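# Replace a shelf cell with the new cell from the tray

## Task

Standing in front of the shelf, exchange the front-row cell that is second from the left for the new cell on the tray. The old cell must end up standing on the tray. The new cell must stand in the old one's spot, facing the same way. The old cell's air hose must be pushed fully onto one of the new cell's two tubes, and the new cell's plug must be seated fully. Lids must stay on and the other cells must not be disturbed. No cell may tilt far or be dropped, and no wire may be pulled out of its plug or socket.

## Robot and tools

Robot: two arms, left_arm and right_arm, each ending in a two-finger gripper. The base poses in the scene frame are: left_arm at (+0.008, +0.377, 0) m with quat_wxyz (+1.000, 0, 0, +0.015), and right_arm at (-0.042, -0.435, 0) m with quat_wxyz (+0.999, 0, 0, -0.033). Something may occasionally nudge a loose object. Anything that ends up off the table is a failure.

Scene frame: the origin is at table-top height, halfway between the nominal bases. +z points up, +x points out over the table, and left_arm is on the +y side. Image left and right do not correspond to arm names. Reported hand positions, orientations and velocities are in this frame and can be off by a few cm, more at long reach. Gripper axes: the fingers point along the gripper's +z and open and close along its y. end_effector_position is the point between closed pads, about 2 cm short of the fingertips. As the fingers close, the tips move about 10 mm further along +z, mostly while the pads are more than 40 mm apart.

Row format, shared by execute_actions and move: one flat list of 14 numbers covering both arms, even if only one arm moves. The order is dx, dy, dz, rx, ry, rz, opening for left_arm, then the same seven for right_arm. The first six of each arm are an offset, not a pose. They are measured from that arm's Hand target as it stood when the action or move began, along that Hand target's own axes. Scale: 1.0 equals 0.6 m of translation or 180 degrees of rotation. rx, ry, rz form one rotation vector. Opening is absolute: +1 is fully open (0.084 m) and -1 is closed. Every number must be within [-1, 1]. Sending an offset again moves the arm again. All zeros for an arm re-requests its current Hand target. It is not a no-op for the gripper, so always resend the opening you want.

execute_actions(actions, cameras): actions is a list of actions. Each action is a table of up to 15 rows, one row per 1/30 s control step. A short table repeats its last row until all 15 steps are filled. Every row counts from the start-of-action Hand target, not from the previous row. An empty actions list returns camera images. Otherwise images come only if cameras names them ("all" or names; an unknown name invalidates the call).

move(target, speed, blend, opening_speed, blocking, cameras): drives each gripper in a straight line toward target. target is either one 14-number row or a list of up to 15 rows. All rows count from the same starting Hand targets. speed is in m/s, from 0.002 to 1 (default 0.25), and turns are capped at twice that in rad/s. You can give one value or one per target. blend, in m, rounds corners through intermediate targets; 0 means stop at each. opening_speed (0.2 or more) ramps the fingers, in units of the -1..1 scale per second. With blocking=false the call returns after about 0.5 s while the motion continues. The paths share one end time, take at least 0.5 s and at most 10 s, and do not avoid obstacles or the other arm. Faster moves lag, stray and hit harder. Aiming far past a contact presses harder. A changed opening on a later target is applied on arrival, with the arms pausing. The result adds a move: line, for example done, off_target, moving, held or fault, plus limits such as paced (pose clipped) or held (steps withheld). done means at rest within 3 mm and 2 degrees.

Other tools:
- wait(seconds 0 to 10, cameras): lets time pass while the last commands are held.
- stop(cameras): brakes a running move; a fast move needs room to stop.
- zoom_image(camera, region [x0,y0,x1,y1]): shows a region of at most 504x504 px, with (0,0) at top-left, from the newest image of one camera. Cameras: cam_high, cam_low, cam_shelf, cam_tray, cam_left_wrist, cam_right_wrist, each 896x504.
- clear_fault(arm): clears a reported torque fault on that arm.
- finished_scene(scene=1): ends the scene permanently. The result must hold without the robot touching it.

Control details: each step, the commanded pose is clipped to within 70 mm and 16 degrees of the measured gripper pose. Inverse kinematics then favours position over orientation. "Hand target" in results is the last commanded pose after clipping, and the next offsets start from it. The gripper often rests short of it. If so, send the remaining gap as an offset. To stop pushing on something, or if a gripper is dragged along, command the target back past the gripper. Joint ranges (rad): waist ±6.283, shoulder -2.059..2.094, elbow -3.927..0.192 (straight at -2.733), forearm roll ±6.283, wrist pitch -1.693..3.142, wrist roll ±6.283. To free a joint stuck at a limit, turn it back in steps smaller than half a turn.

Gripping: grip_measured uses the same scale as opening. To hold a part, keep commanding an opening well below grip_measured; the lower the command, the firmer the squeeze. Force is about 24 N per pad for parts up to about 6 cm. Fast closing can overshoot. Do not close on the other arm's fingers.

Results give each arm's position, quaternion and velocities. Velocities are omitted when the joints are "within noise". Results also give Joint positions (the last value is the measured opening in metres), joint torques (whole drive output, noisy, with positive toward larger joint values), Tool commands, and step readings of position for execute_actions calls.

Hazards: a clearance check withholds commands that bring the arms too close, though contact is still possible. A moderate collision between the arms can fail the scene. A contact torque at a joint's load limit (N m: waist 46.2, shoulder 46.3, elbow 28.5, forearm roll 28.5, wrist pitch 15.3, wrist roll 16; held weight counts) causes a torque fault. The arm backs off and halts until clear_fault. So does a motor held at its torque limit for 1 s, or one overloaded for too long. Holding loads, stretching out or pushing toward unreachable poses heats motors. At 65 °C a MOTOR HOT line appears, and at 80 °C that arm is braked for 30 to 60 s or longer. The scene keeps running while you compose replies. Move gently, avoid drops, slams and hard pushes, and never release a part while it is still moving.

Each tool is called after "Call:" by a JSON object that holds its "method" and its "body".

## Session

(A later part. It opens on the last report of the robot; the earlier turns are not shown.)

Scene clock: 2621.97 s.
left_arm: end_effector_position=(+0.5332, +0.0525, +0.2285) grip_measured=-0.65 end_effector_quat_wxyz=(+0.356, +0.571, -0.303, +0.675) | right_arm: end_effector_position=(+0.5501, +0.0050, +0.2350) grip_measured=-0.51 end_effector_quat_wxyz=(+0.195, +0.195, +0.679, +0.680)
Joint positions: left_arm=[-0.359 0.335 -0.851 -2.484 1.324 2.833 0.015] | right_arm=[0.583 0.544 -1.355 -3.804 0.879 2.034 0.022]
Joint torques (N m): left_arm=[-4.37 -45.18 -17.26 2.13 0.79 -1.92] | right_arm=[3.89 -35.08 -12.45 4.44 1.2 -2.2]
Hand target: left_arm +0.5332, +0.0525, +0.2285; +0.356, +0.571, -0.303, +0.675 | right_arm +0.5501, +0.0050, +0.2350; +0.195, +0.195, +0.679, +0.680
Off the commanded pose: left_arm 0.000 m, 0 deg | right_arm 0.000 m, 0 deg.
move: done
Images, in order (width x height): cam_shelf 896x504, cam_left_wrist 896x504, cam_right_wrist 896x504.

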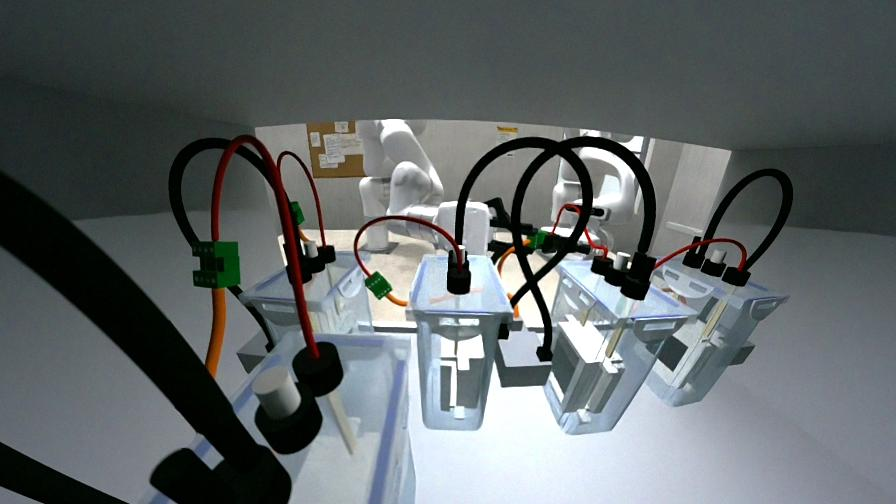

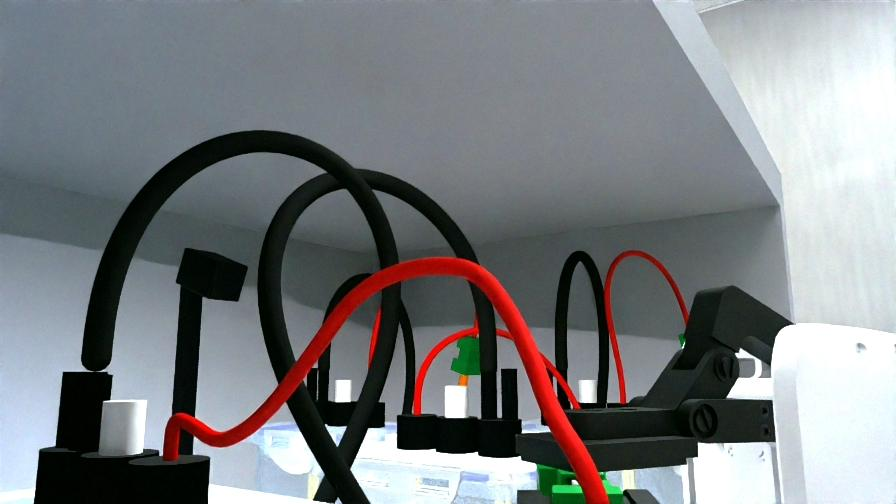

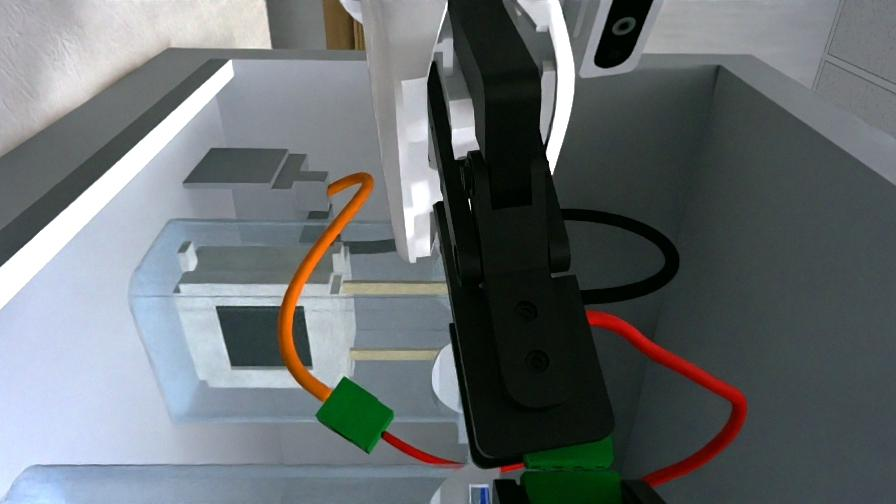

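Call:
{"method": "move", "body": {"target": [0.0002, 0.0007, 0.0028, 0, 0, 0, -1, 0, 0, 0, 0, 0, 0, -1], "speed": 0.015, "cameras": ["cam_left_wrist", "cam_right_wrist", "cam_shelf"]}}

Call:
{"method": "zoom_image", "body": {"camera": "cam_right_wrist", "region": [500, 424, 660, 504]}}

Call:
{"method": "zoom_image", "body": {"camera": "cam_left_wrist", "region": [500, 440, 640, 504]}}

Scene clock: 2634.47 s.
left_arm: end_effector_position=(+0.5338, +0.0509, +0.2289) grip_measured=-0.65 end_effector_quat_wxyz=(+0.356, +0.571, -0.303, +0.675) | right_arm: end_effector_position=(+0.5501, +0.0050, +0.2350) grip_measured=-0.51 end_effector_quat_wxyz=(+0.195, +0.195, +0.679, +0.680)
Joint positions: left_arm=[-0.363 0.337 -0.855 -2.487 1.32 2.833 0.015] | right_arm=[0.583 0.544 -1.355 -3.804 0.879 2.034 0.022]
Joint torques (N m): left_arm=[-4.16 -27.9 -17.3 -3.79 0.54 -2.07] | right_arm=[4 -35.29 -12.43 4.03 1.35 -2.21]
Hand target: left_arm +0.5338, +0.0509, +0.2289; +0.356, +0.571, -0.303, +0.675 | right_arm +0.5501, +0.0050, +0.2350; +0.195, +0.195, +0.679, +0.680
Off the commanded pose: left_arm 0.000 m, 0 deg | right_arm 0.000 m, 0 deg.
move: done
Images, in order (width x height): cam_shelf 896x504, cam_left_wrist 896x504, cam_right_wrist 896x504.

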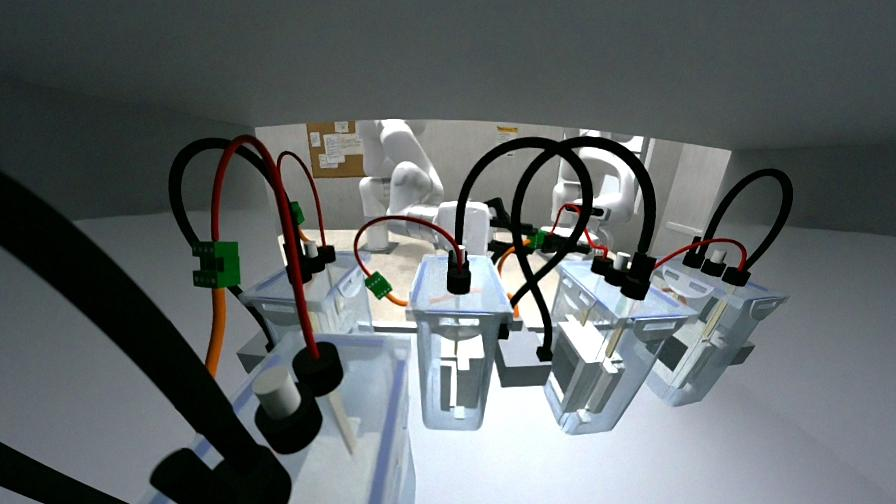

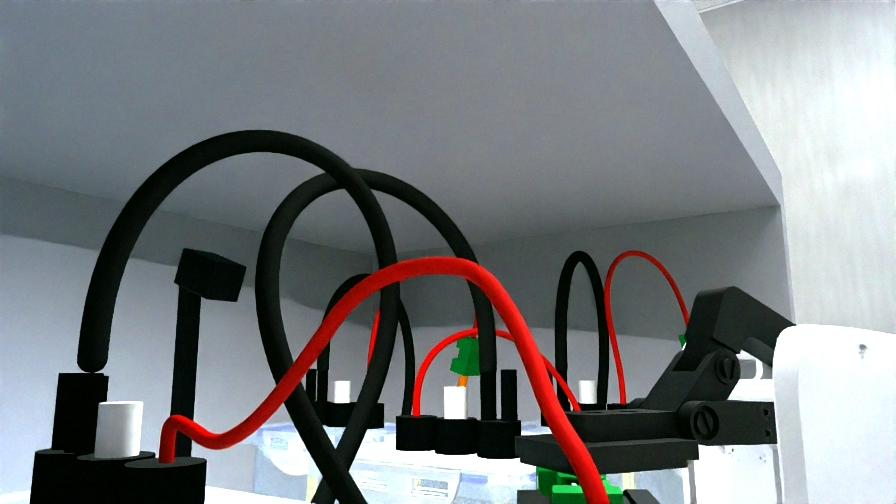

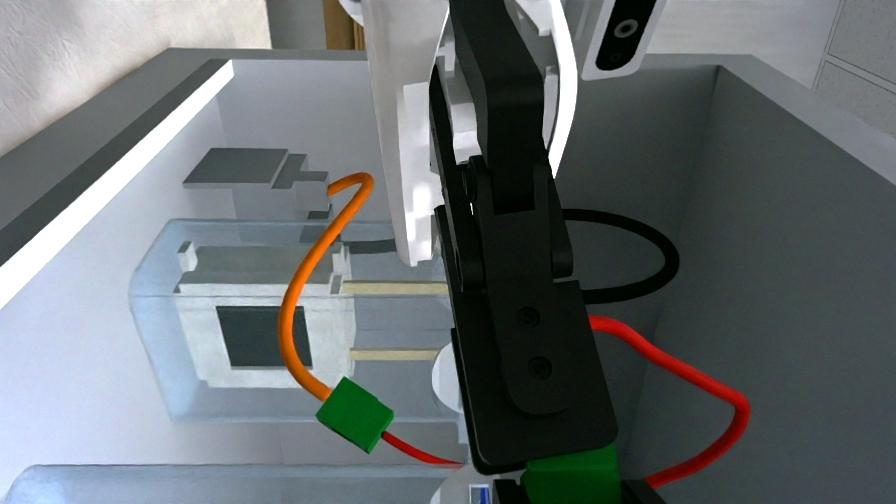

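Scaled by 3.150 from the camera's 896x504 image, which has a finer 1280x720 frame.

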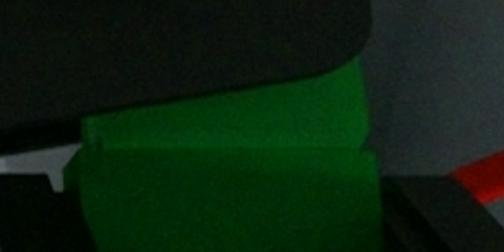

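Scaled by 3.600 from the camera's 896x504 image, which has a finer 1280x720 frame.

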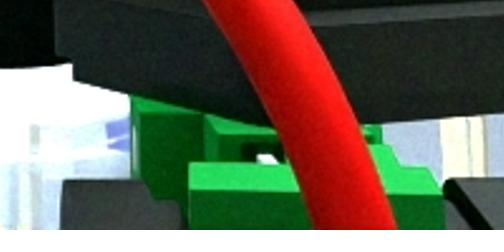

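Call:
{"method": "move", "body": {"target": [-0.0005, 0, 0.0025, 0, 0, 0, -1, 0, 0, 0, 0, 0, 0, -1], "speed": 0.015, "cameras": ["cam_left_wrist", "cam_right_wrist", "cam_shelf"]}}

Call:
{"method": "zoom_image", "body": {"camera": "cam_right_wrist", "region": [500, 424, 660, 504]}}

Call:
{"method": "zoom_image", "body": {"camera": "cam_shelf", "region": [520, 220, 560, 260]}}

Call:
{"method": "zoom_image", "body": {"camera": "cam_left_wrist", "region": [500, 440, 640, 504]}}

Scene clock: 2638.43 s.
left_arm: end_effector_position=(+0.5346, +0.0497, +0.2288) grip_measured=-0.66 end_effector_quat_wxyz=(+0.356, +0.571, -0.303, +0.675) | right_arm: end_effector_position=(+0.5502, +0.0049, +0.2349) grip_measured=-0.51 end_effector_quat_wxyz=(+0.195, +0.196, +0.679, +0.680)
Joint positions: left_arm=[-0.365 0.34 -0.859 -2.489 1.318 2.833 0.015] | right_arm=[0.583 0.544 -1.355 -3.804 0.879 2.034 0.022]
Joint torques (N m): left_arm=[-7.06 -27.84 -21.03 -3.86 0.68 -2] | right_arm=[6.25 -34.65 -12.92 1.22 5.92 -2.05]
Hand target: left_arm +0.5347, +0.0496, +0.2288; +0.356, +0.571, -0.303, +0.675 | right_arm +0.5501, +0.0050, +0.2350; +0.195, +0.195, +0.679, +0.680
Off the commanded pose: left_arm 0.000 m, 0 deg | right_arm 0.000 m, 0 deg.
move: done
Images, in order (width x height): cam_shelf 896x504, cam_left_wrist 896x504, cam_right_wrist 896x504.

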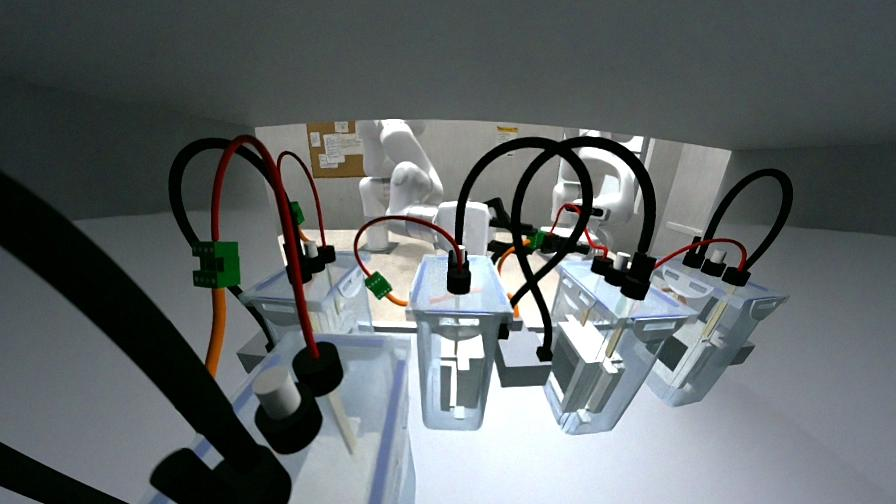

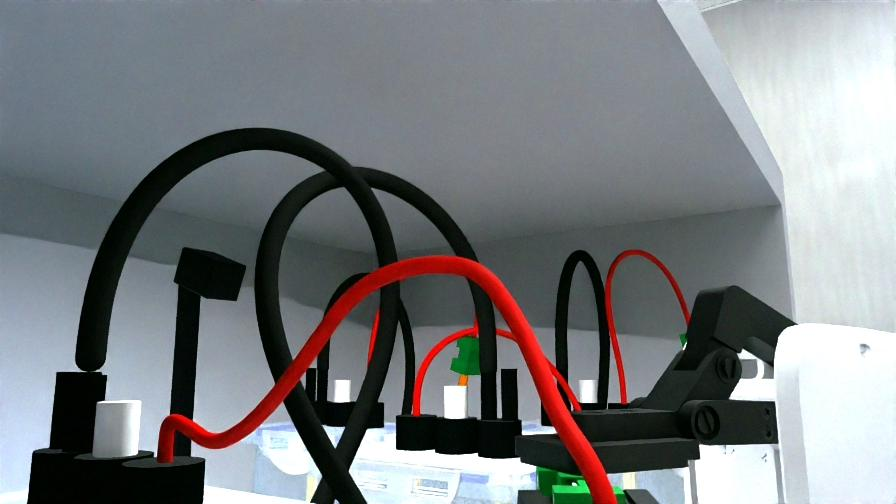

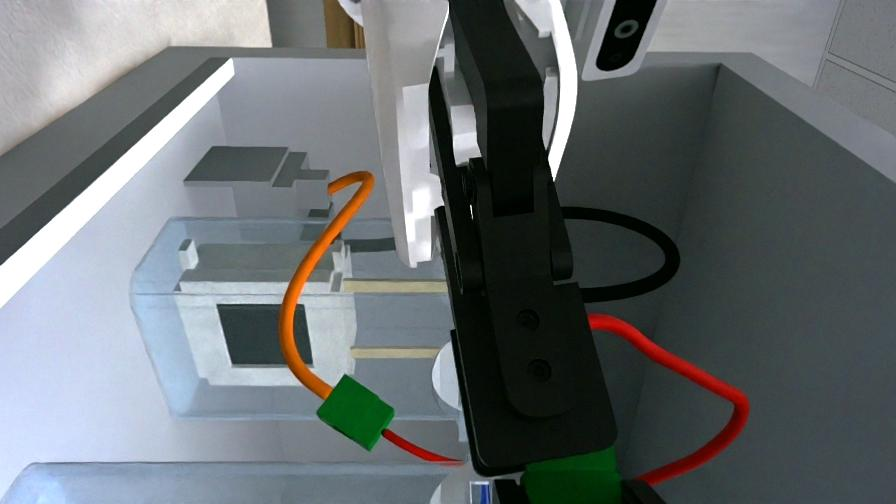

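Scaled by 3.150 from the camera's 896x504 image, which has a finer 1280x720 frame.

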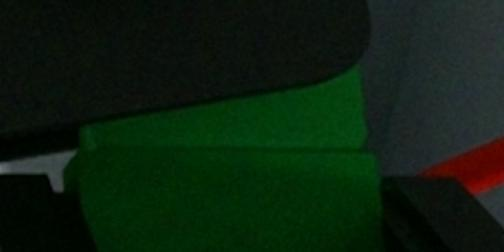

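Scaled by 12.600 from the camera's 896x504 image, which has a finer 1280x720 frame.

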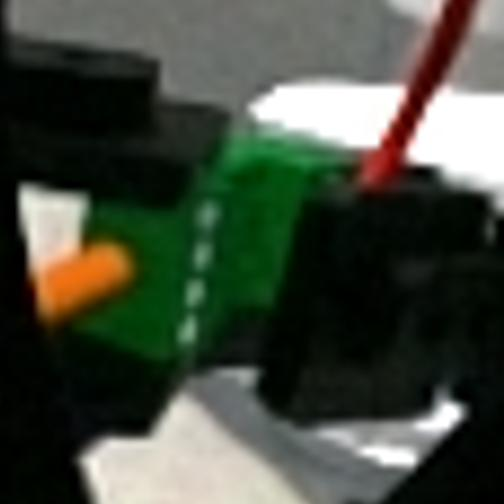

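Scaled by 3.600 from the camera's 896x504 image, which has a finer 1280x720 frame.

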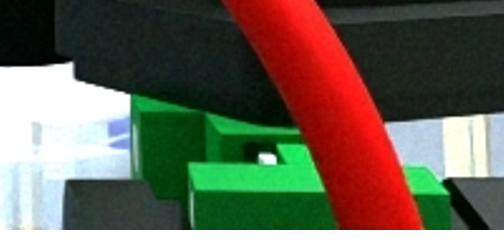

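Call:
{"method": "move", "body": {"target": [[0.0005, 0, -0.0028, 0, 0, 0, -1, 0, 0, 0, 0, 0, 0, -1],[0.0005, -0.0015, -0.0028, 0, 0, 0, -1, 0, 0, 0, 0, 0, 0, -1],[0.0, -0.0015, 0.0003, 0, 0, 0, -1, 0, 0, 0, 0, 0, 0, -1]], "speed": 0.015, "cameras": ["cam_left_wrist", "cam_right_wrist", "cam_shelf"]}}

Call:
{"method": "zoom_image", "body": {"camera": "cam_right_wrist", "region": [500, 424, 660, 504]}}

Call:
{"method": "zoom_image", "body": {"camera": "cam_left_wrist", "region": [500, 440, 640, 504]}}

Scene clock: 2648.33 s.
left_arm: end_effector_position=(+0.5356, +0.0501, +0.2289) grip_measured=-0.66 end_effector_quat_wxyz=(+0.356, +0.571, -0.302, +0.675) | right_arm: end_effector_position=(+0.5501, +0.0050, +0.2350) grip_measured=-0.51 end_effector_quat_wxyz=(+0.195, +0.195, +0.679, +0.680)
Joint positions: left_arm=[-0.363 0.341 -0.862 -2.487 1.318 2.832 0.015] | right_arm=[0.583 0.544 -1.355 -3.804 0.879 2.034 0.022]
Joint torques (N m): left_arm=[-8.79 -28.77 -18.1 -1.57 1.86 -2.06] | right_arm=[-2.07 -28.2 -16.52 -0.6 1.79 -1.25]
Hand target: left_arm +0.5355, +0.0500, +0.2288; +0.356, +0.571, -0.303, +0.675 | right_arm +0.5501, +0.0050, +0.2350; +0.195, +0.195, +0.679, +0.680
Off the commanded pose: left_arm 0.000 m, 0 deg | right_arm 0.000 m, 0 deg.
move: done
Images, in order (width x height): cam_shelf 896x504, cam_left_wrist 896x504, cam_right_wrist 896x504.

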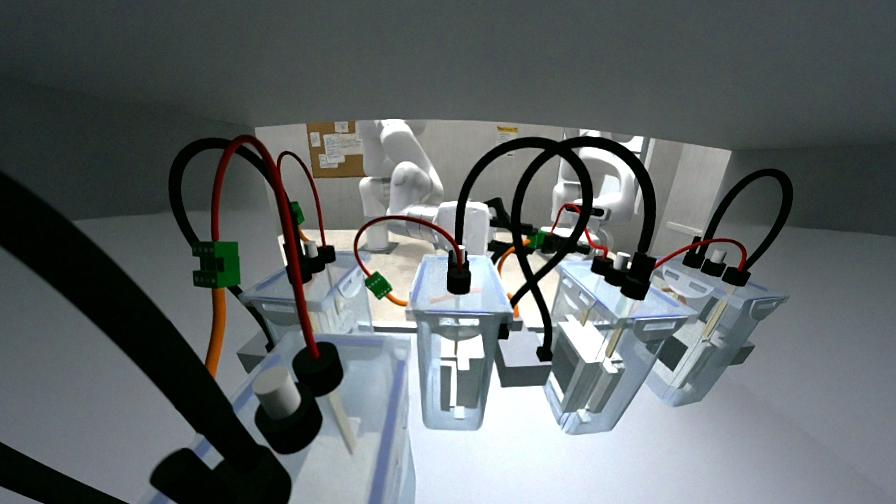

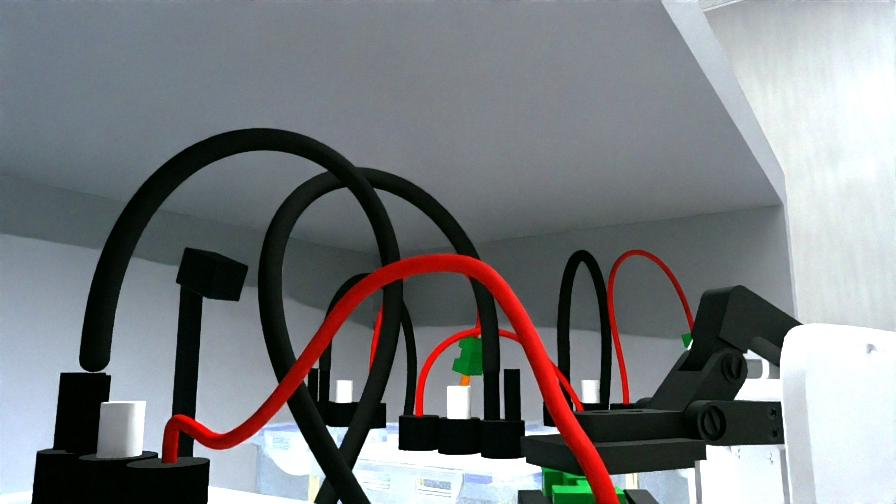

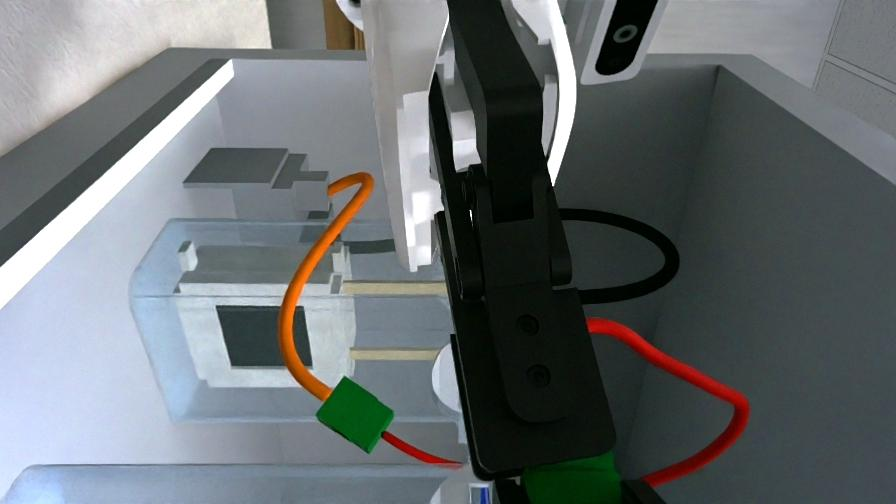

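Scaled by 3.150 from the camera's 896x504 image, which has a finer 1280x720 frame.

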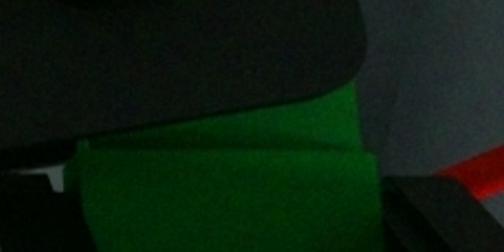

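Scaled by 3.600 from the camera's 896x504 image, which has a finer 1280x720 frame.

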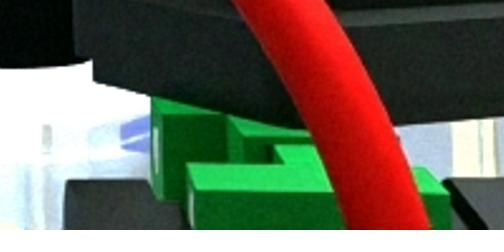

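Call:
{"method": "move", "body": {"target": [0.0003, -0.0002, 0.0028, 0, 0, 0, -1, 0, 0, 0, 0, 0, 0, -1], "speed": 0.015, "cameras": ["cam_left_wrist", "cam_right_wrist", "cam_shelf"]}}

Call:
{"method": "zoom_image", "body": {"camera": "cam_right_wrist", "region": [500, 424, 660, 504]}}

Call:
{"method": "zoom_image", "body": {"camera": "cam_left_wrist", "region": [500, 440, 640, 504]}}

Scene clock: 2653.30 s.
left_arm: end_effector_position=(+0.5365, +0.0487, +0.2293) grip_measured=-0.66 end_effector_quat_wxyz=(+0.356, +0.571, -0.303, +0.675) | right_arm: end_effector_position=(+0.5501, +0.0050, +0.2350) grip_measured=-0.51 end_effector_quat_wxyz=(+0.195, +0.195, +0.679, +0.680)
Joint positions: left_arm=[-0.366 0.343 -0.867 -2.489 1.315 2.831 0.015] | right_arm=[0.583 0.544 -1.355 -3.804 0.879 2.034 0.022]
Joint torques (N m): left_arm=[-5.81 -31.57 -19.07 -3.25 2.15 -2] | right_arm=[3.17 -26.64 -16.01 3.06 3.13 -0.53]
Hand target: left_arm +0.5365, +0.0487, +0.2293; +0.356, +0.571, -0.303, +0.675 | right_arm +0.5501, +0.0050, +0.2350; +0.195, +0.195, +0.679, +0.680
Off the commanded pose: left_arm 0.000 m, 0 deg | right_arm 0.000 m, 0 deg.
move: done
Images, in order (width x height): cam_shelf 896x504, cam_left_wrist 896x504, cam_right_wrist 896x504.

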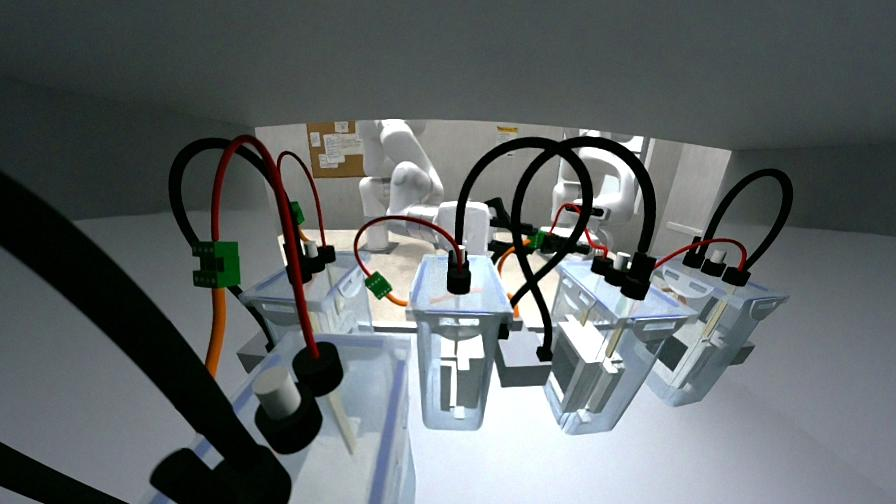

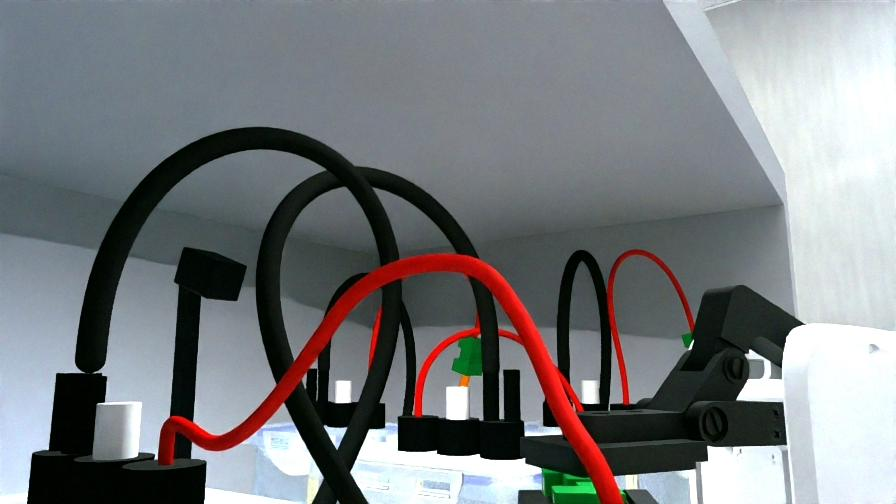

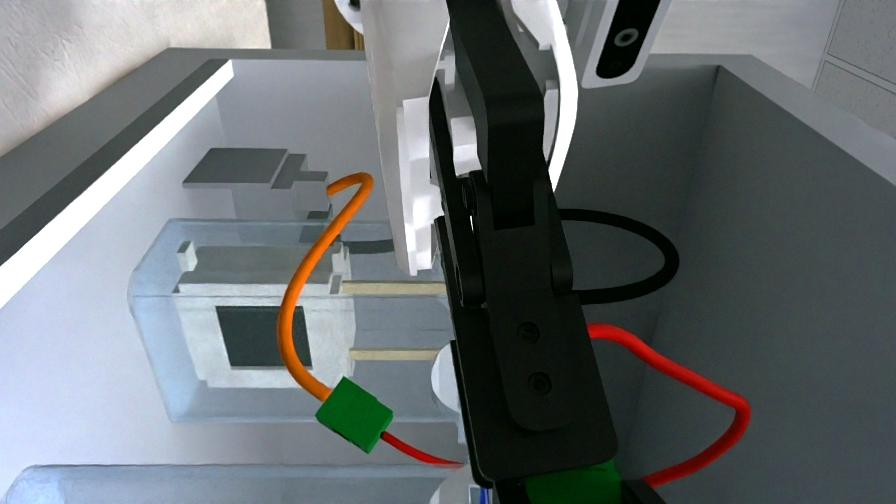

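Scaled by 3.150 from the camera's 896x504 image, which has a finer 1280x720 frame.

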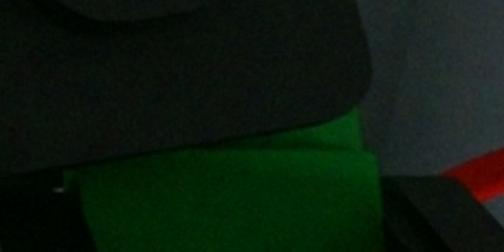

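Scaled by 3.600 from the camera's 896x504 image, which has a finer 1280x720 frame.

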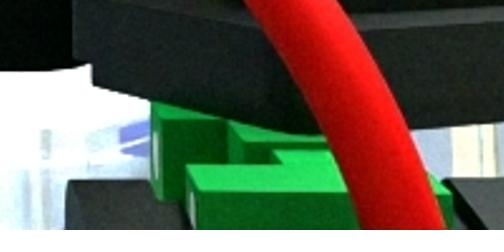

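Call:
{"method": "move", "body": {"target": [0.0037, 0, -0.0015, 0, -0.0528, 0, -1, 0, 0, 0, 0, 0, 0, -1], "speed": 0.03, "cameras": ["cam_left_wrist", "cam_right_wrist", "cam_shelf"]}}

Call:
{"method": "zoom_image", "body": {"camera": "cam_right_wrist", "region": [480, 400, 680, 504]}}

Call:
{"method": "zoom_image", "body": {"camera": "cam_left_wrist", "region": [500, 440, 640, 504]}}

Scene clock: 2673.73 s.
left_arm: end_effector_position=(+0.5358, +0.0498, +0.2313) grip_measured=-0.66 end_effector_quat_wxyz=(+0.330, +0.625, -0.331, +0.626) | right_arm: end_effector_position=(+0.5501, +0.0050, +0.2349) grip_measured=-0.51 end_effector_quat_wxyz=(+0.195, +0.195, +0.679, +0.680)
Joint positions: left_arm=[-0.391 0.243 -0.881 -2.423 1.062 2.741 0.015] | right_arm=[0.583 0.544 -1.355 -3.804 0.879 2.034 0.022]
Joint torques (N m): left_arm=[-4.13 -39.97 -16.62 2.49 -1.64 -1.95] | right_arm=[1.87 -30.9 -15.56 -2.83 3.54 0.66]
Hand target: left_arm +0.5358, +0.0498, +0.2313; +0.330, +0.625, -0.331, +0.626 | right_arm +0.5501, +0.0050, +0.2350; +0.195, +0.195, +0.679, +0.680
Off the commanded pose: left_arm 0.000 m, 0 deg | right_arm 0.000 m, 0 deg.
move: done
Images, in order (width x height): cam_shelf 896x504, cam_left_wrist 896x504, cam_right_wrist 896x504.

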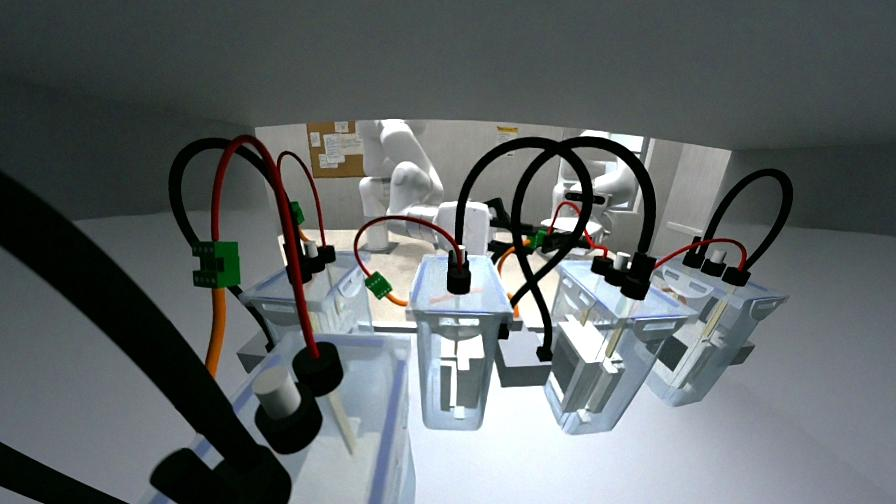

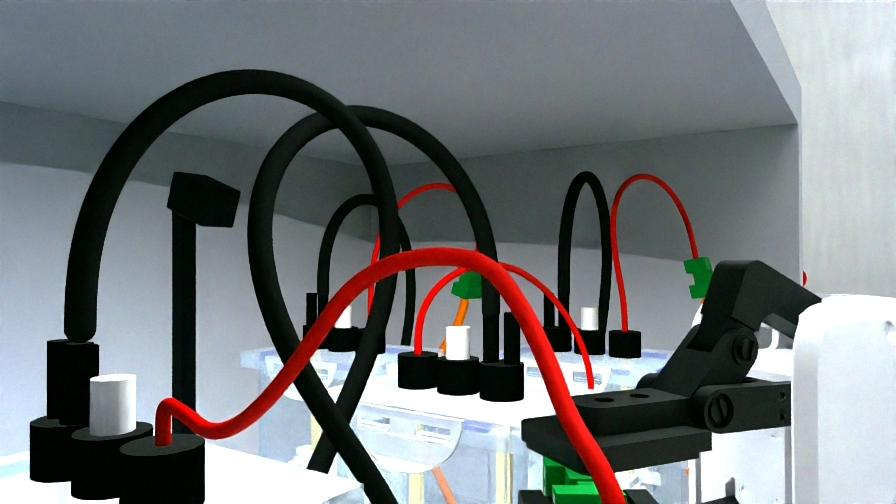

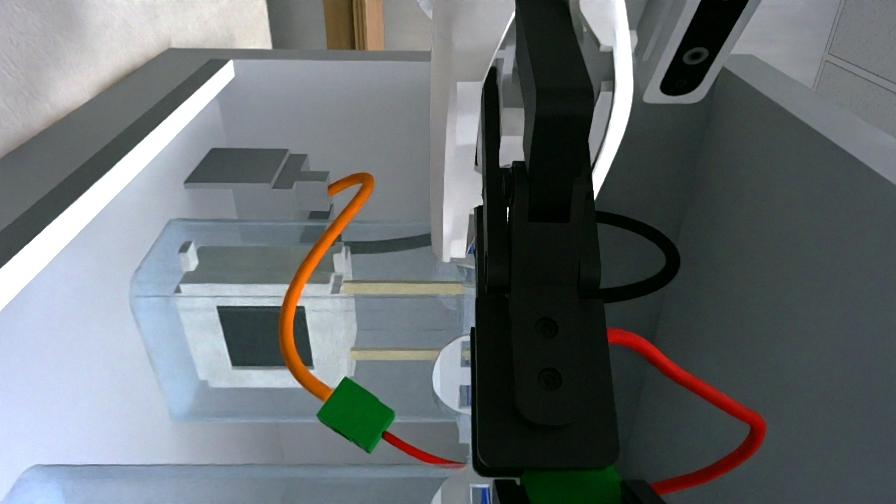

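Scaled by 2.520 from the camera's 896x504 image, which has a finer 1280x720 frame.

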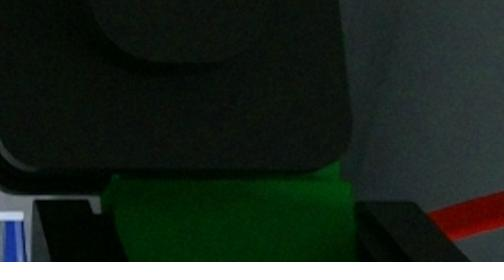

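Scaled by 3.600 from the camera's 896x504 image, which has a finer 1280x720 frame.

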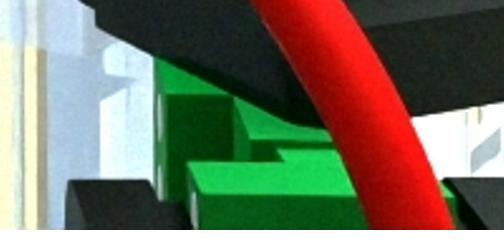

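Call:
{"method": "move", "body": {"target": [0, 0, 0.005, 0, 0, 0, -1, 0, 0, 0, 0, 0, 0, -1], "speed": 0.015, "cameras": ["cam_left_wrist", "cam_right_wrist", "cam_shelf", "cam_low", "cam_high"]}}

Call:
{"method": "zoom_image", "body": {"camera": "cam_right_wrist", "region": [480, 400, 680, 504]}}

Call:
{"method": "zoom_image", "body": {"camera": "cam_left_wrist", "region": [500, 440, 640, 504]}}

Call:
{"method": "zoom_image", "body": {"camera": "cam_shelf", "region": [520, 220, 560, 260]}}

Call:
{"method": "zoom_image", "body": {"camera": "cam_high", "region": [420, 235, 460, 275]}}

Scene clock: 2679.43 s.
left_arm: end_effector_position=(+0.5375, +0.0473, +0.2313) grip_measured=-0.67 end_effector_quat_wxyz=(+0.330, +0.625, -0.331, +0.625) | right_arm: end_effector_position=(+0.5502, +0.0048, +0.2350) grip_measured=-0.51 end_effector_quat_wxyz=(+0.195, +0.196, +0.679, +0.680)
Joint positions: left_arm=[-0.395 0.25 -0.891 -2.426 1.058 2.741 0.015] | right_arm=[0.583 0.544 -1.355 -3.804 0.879 2.034 0.022]
Joint torques (N m): left_arm=[-5.64 -24.44 -22.09 -4.51 -0.01 -2.05] | right_arm=[8.35 -36.22 -16.47 -1.67 5.42 1.3]
Hand target: left_arm +0.5375, +0.0473, +0.2313; +0.330, +0.625, -0.331, +0.626 | right_arm +0.5501, +0.0050, +0.2350; +0.195, +0.195, +0.679, +0.680
Off the commanded pose: left_arm 0.000 m, 0 deg | right_arm 0.000 m, 0 deg.
move: done
Images, in order (width x height): cam_high 896x504, cam_low 896x504, cam_shelf 896x504, cam_left_wrist 896x504, cam_right_wrist 896x504.

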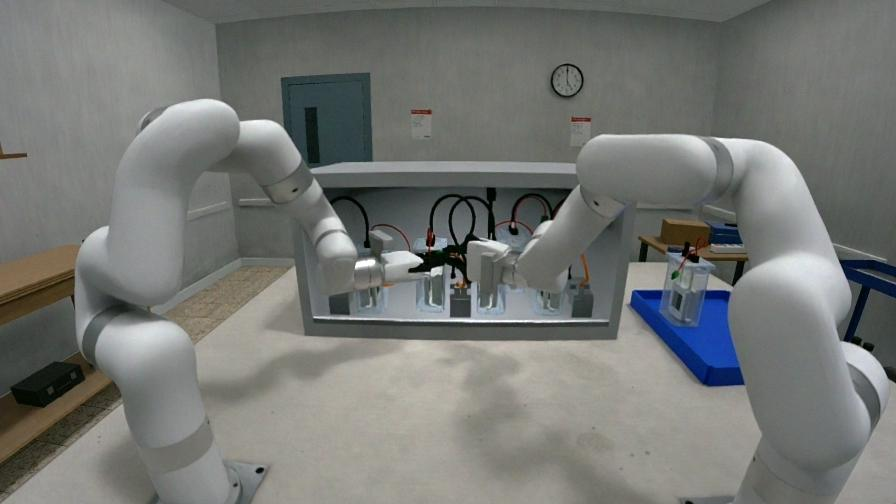

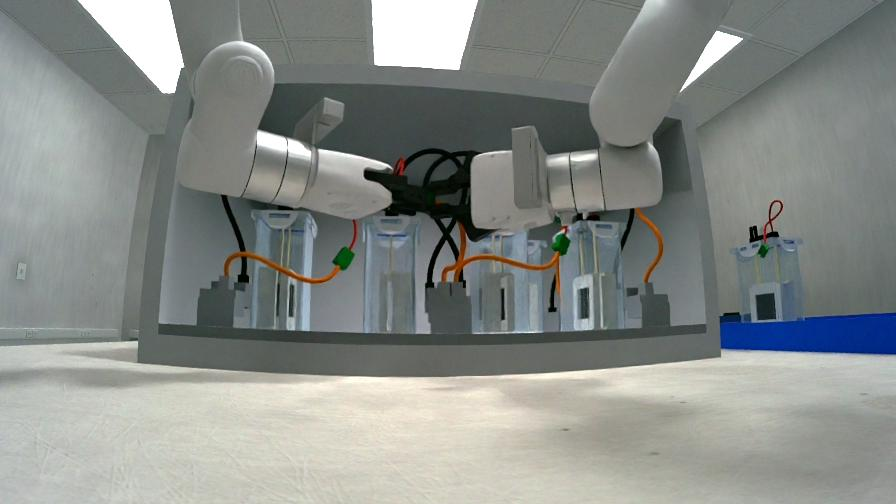

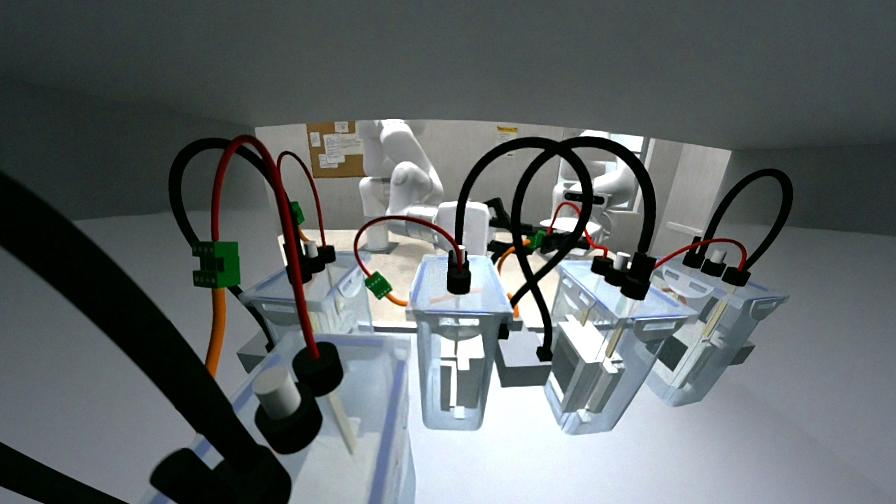

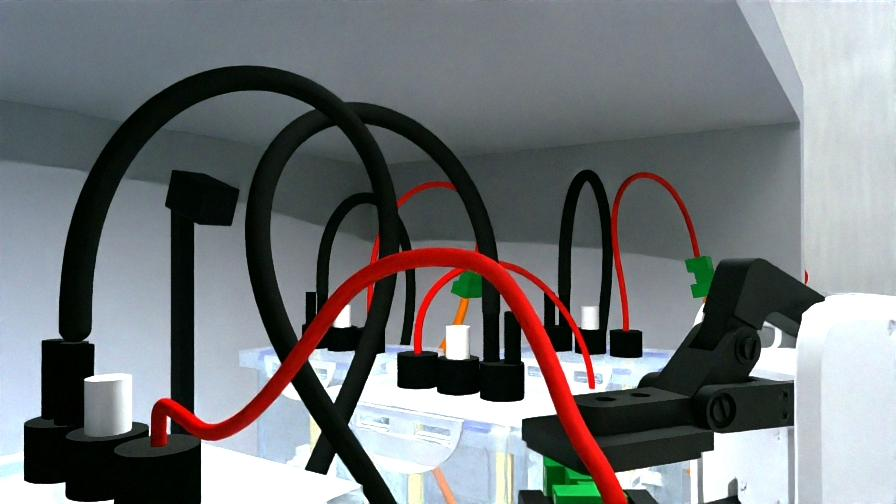

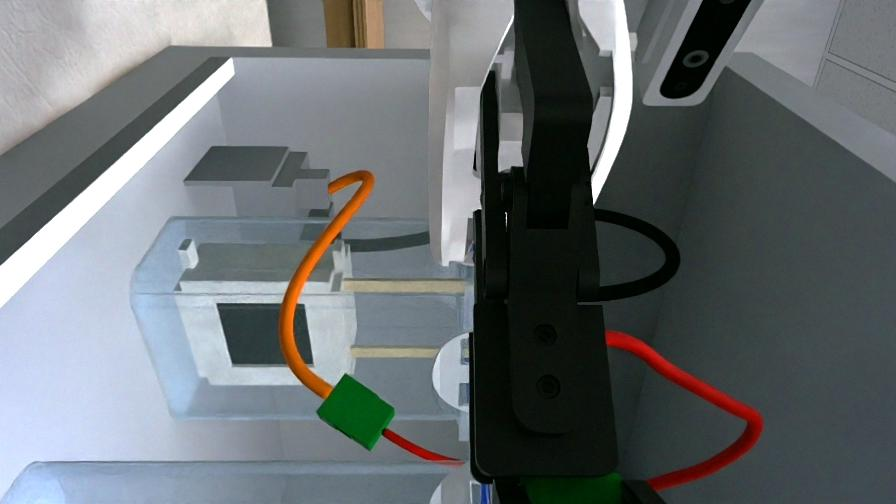

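Scaled by 2.520 from the camera's 896x504 image, which has a finer 1280x720 frame.

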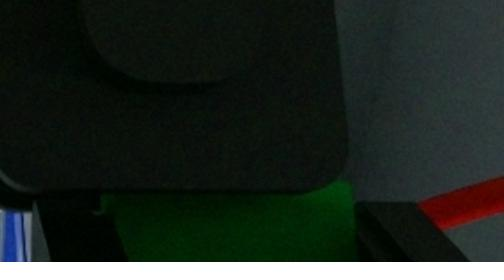

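Scaled by 3.600 from the camera's 896x504 image, which has a finer 1280x720 frame.

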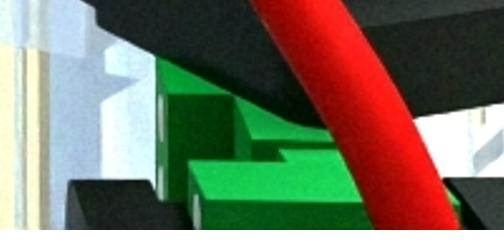

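Scaled by 12.600 from the camera's 896x504 image, which has a finer 1280x720 frame.

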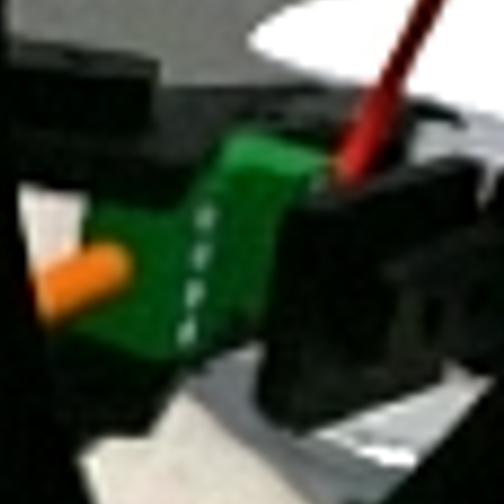

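Scaled by 12.600 from the camera's 896x504 image, which has a finer 1280x720 frame.

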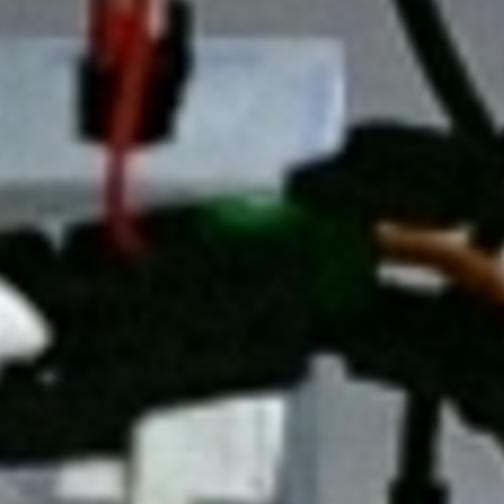

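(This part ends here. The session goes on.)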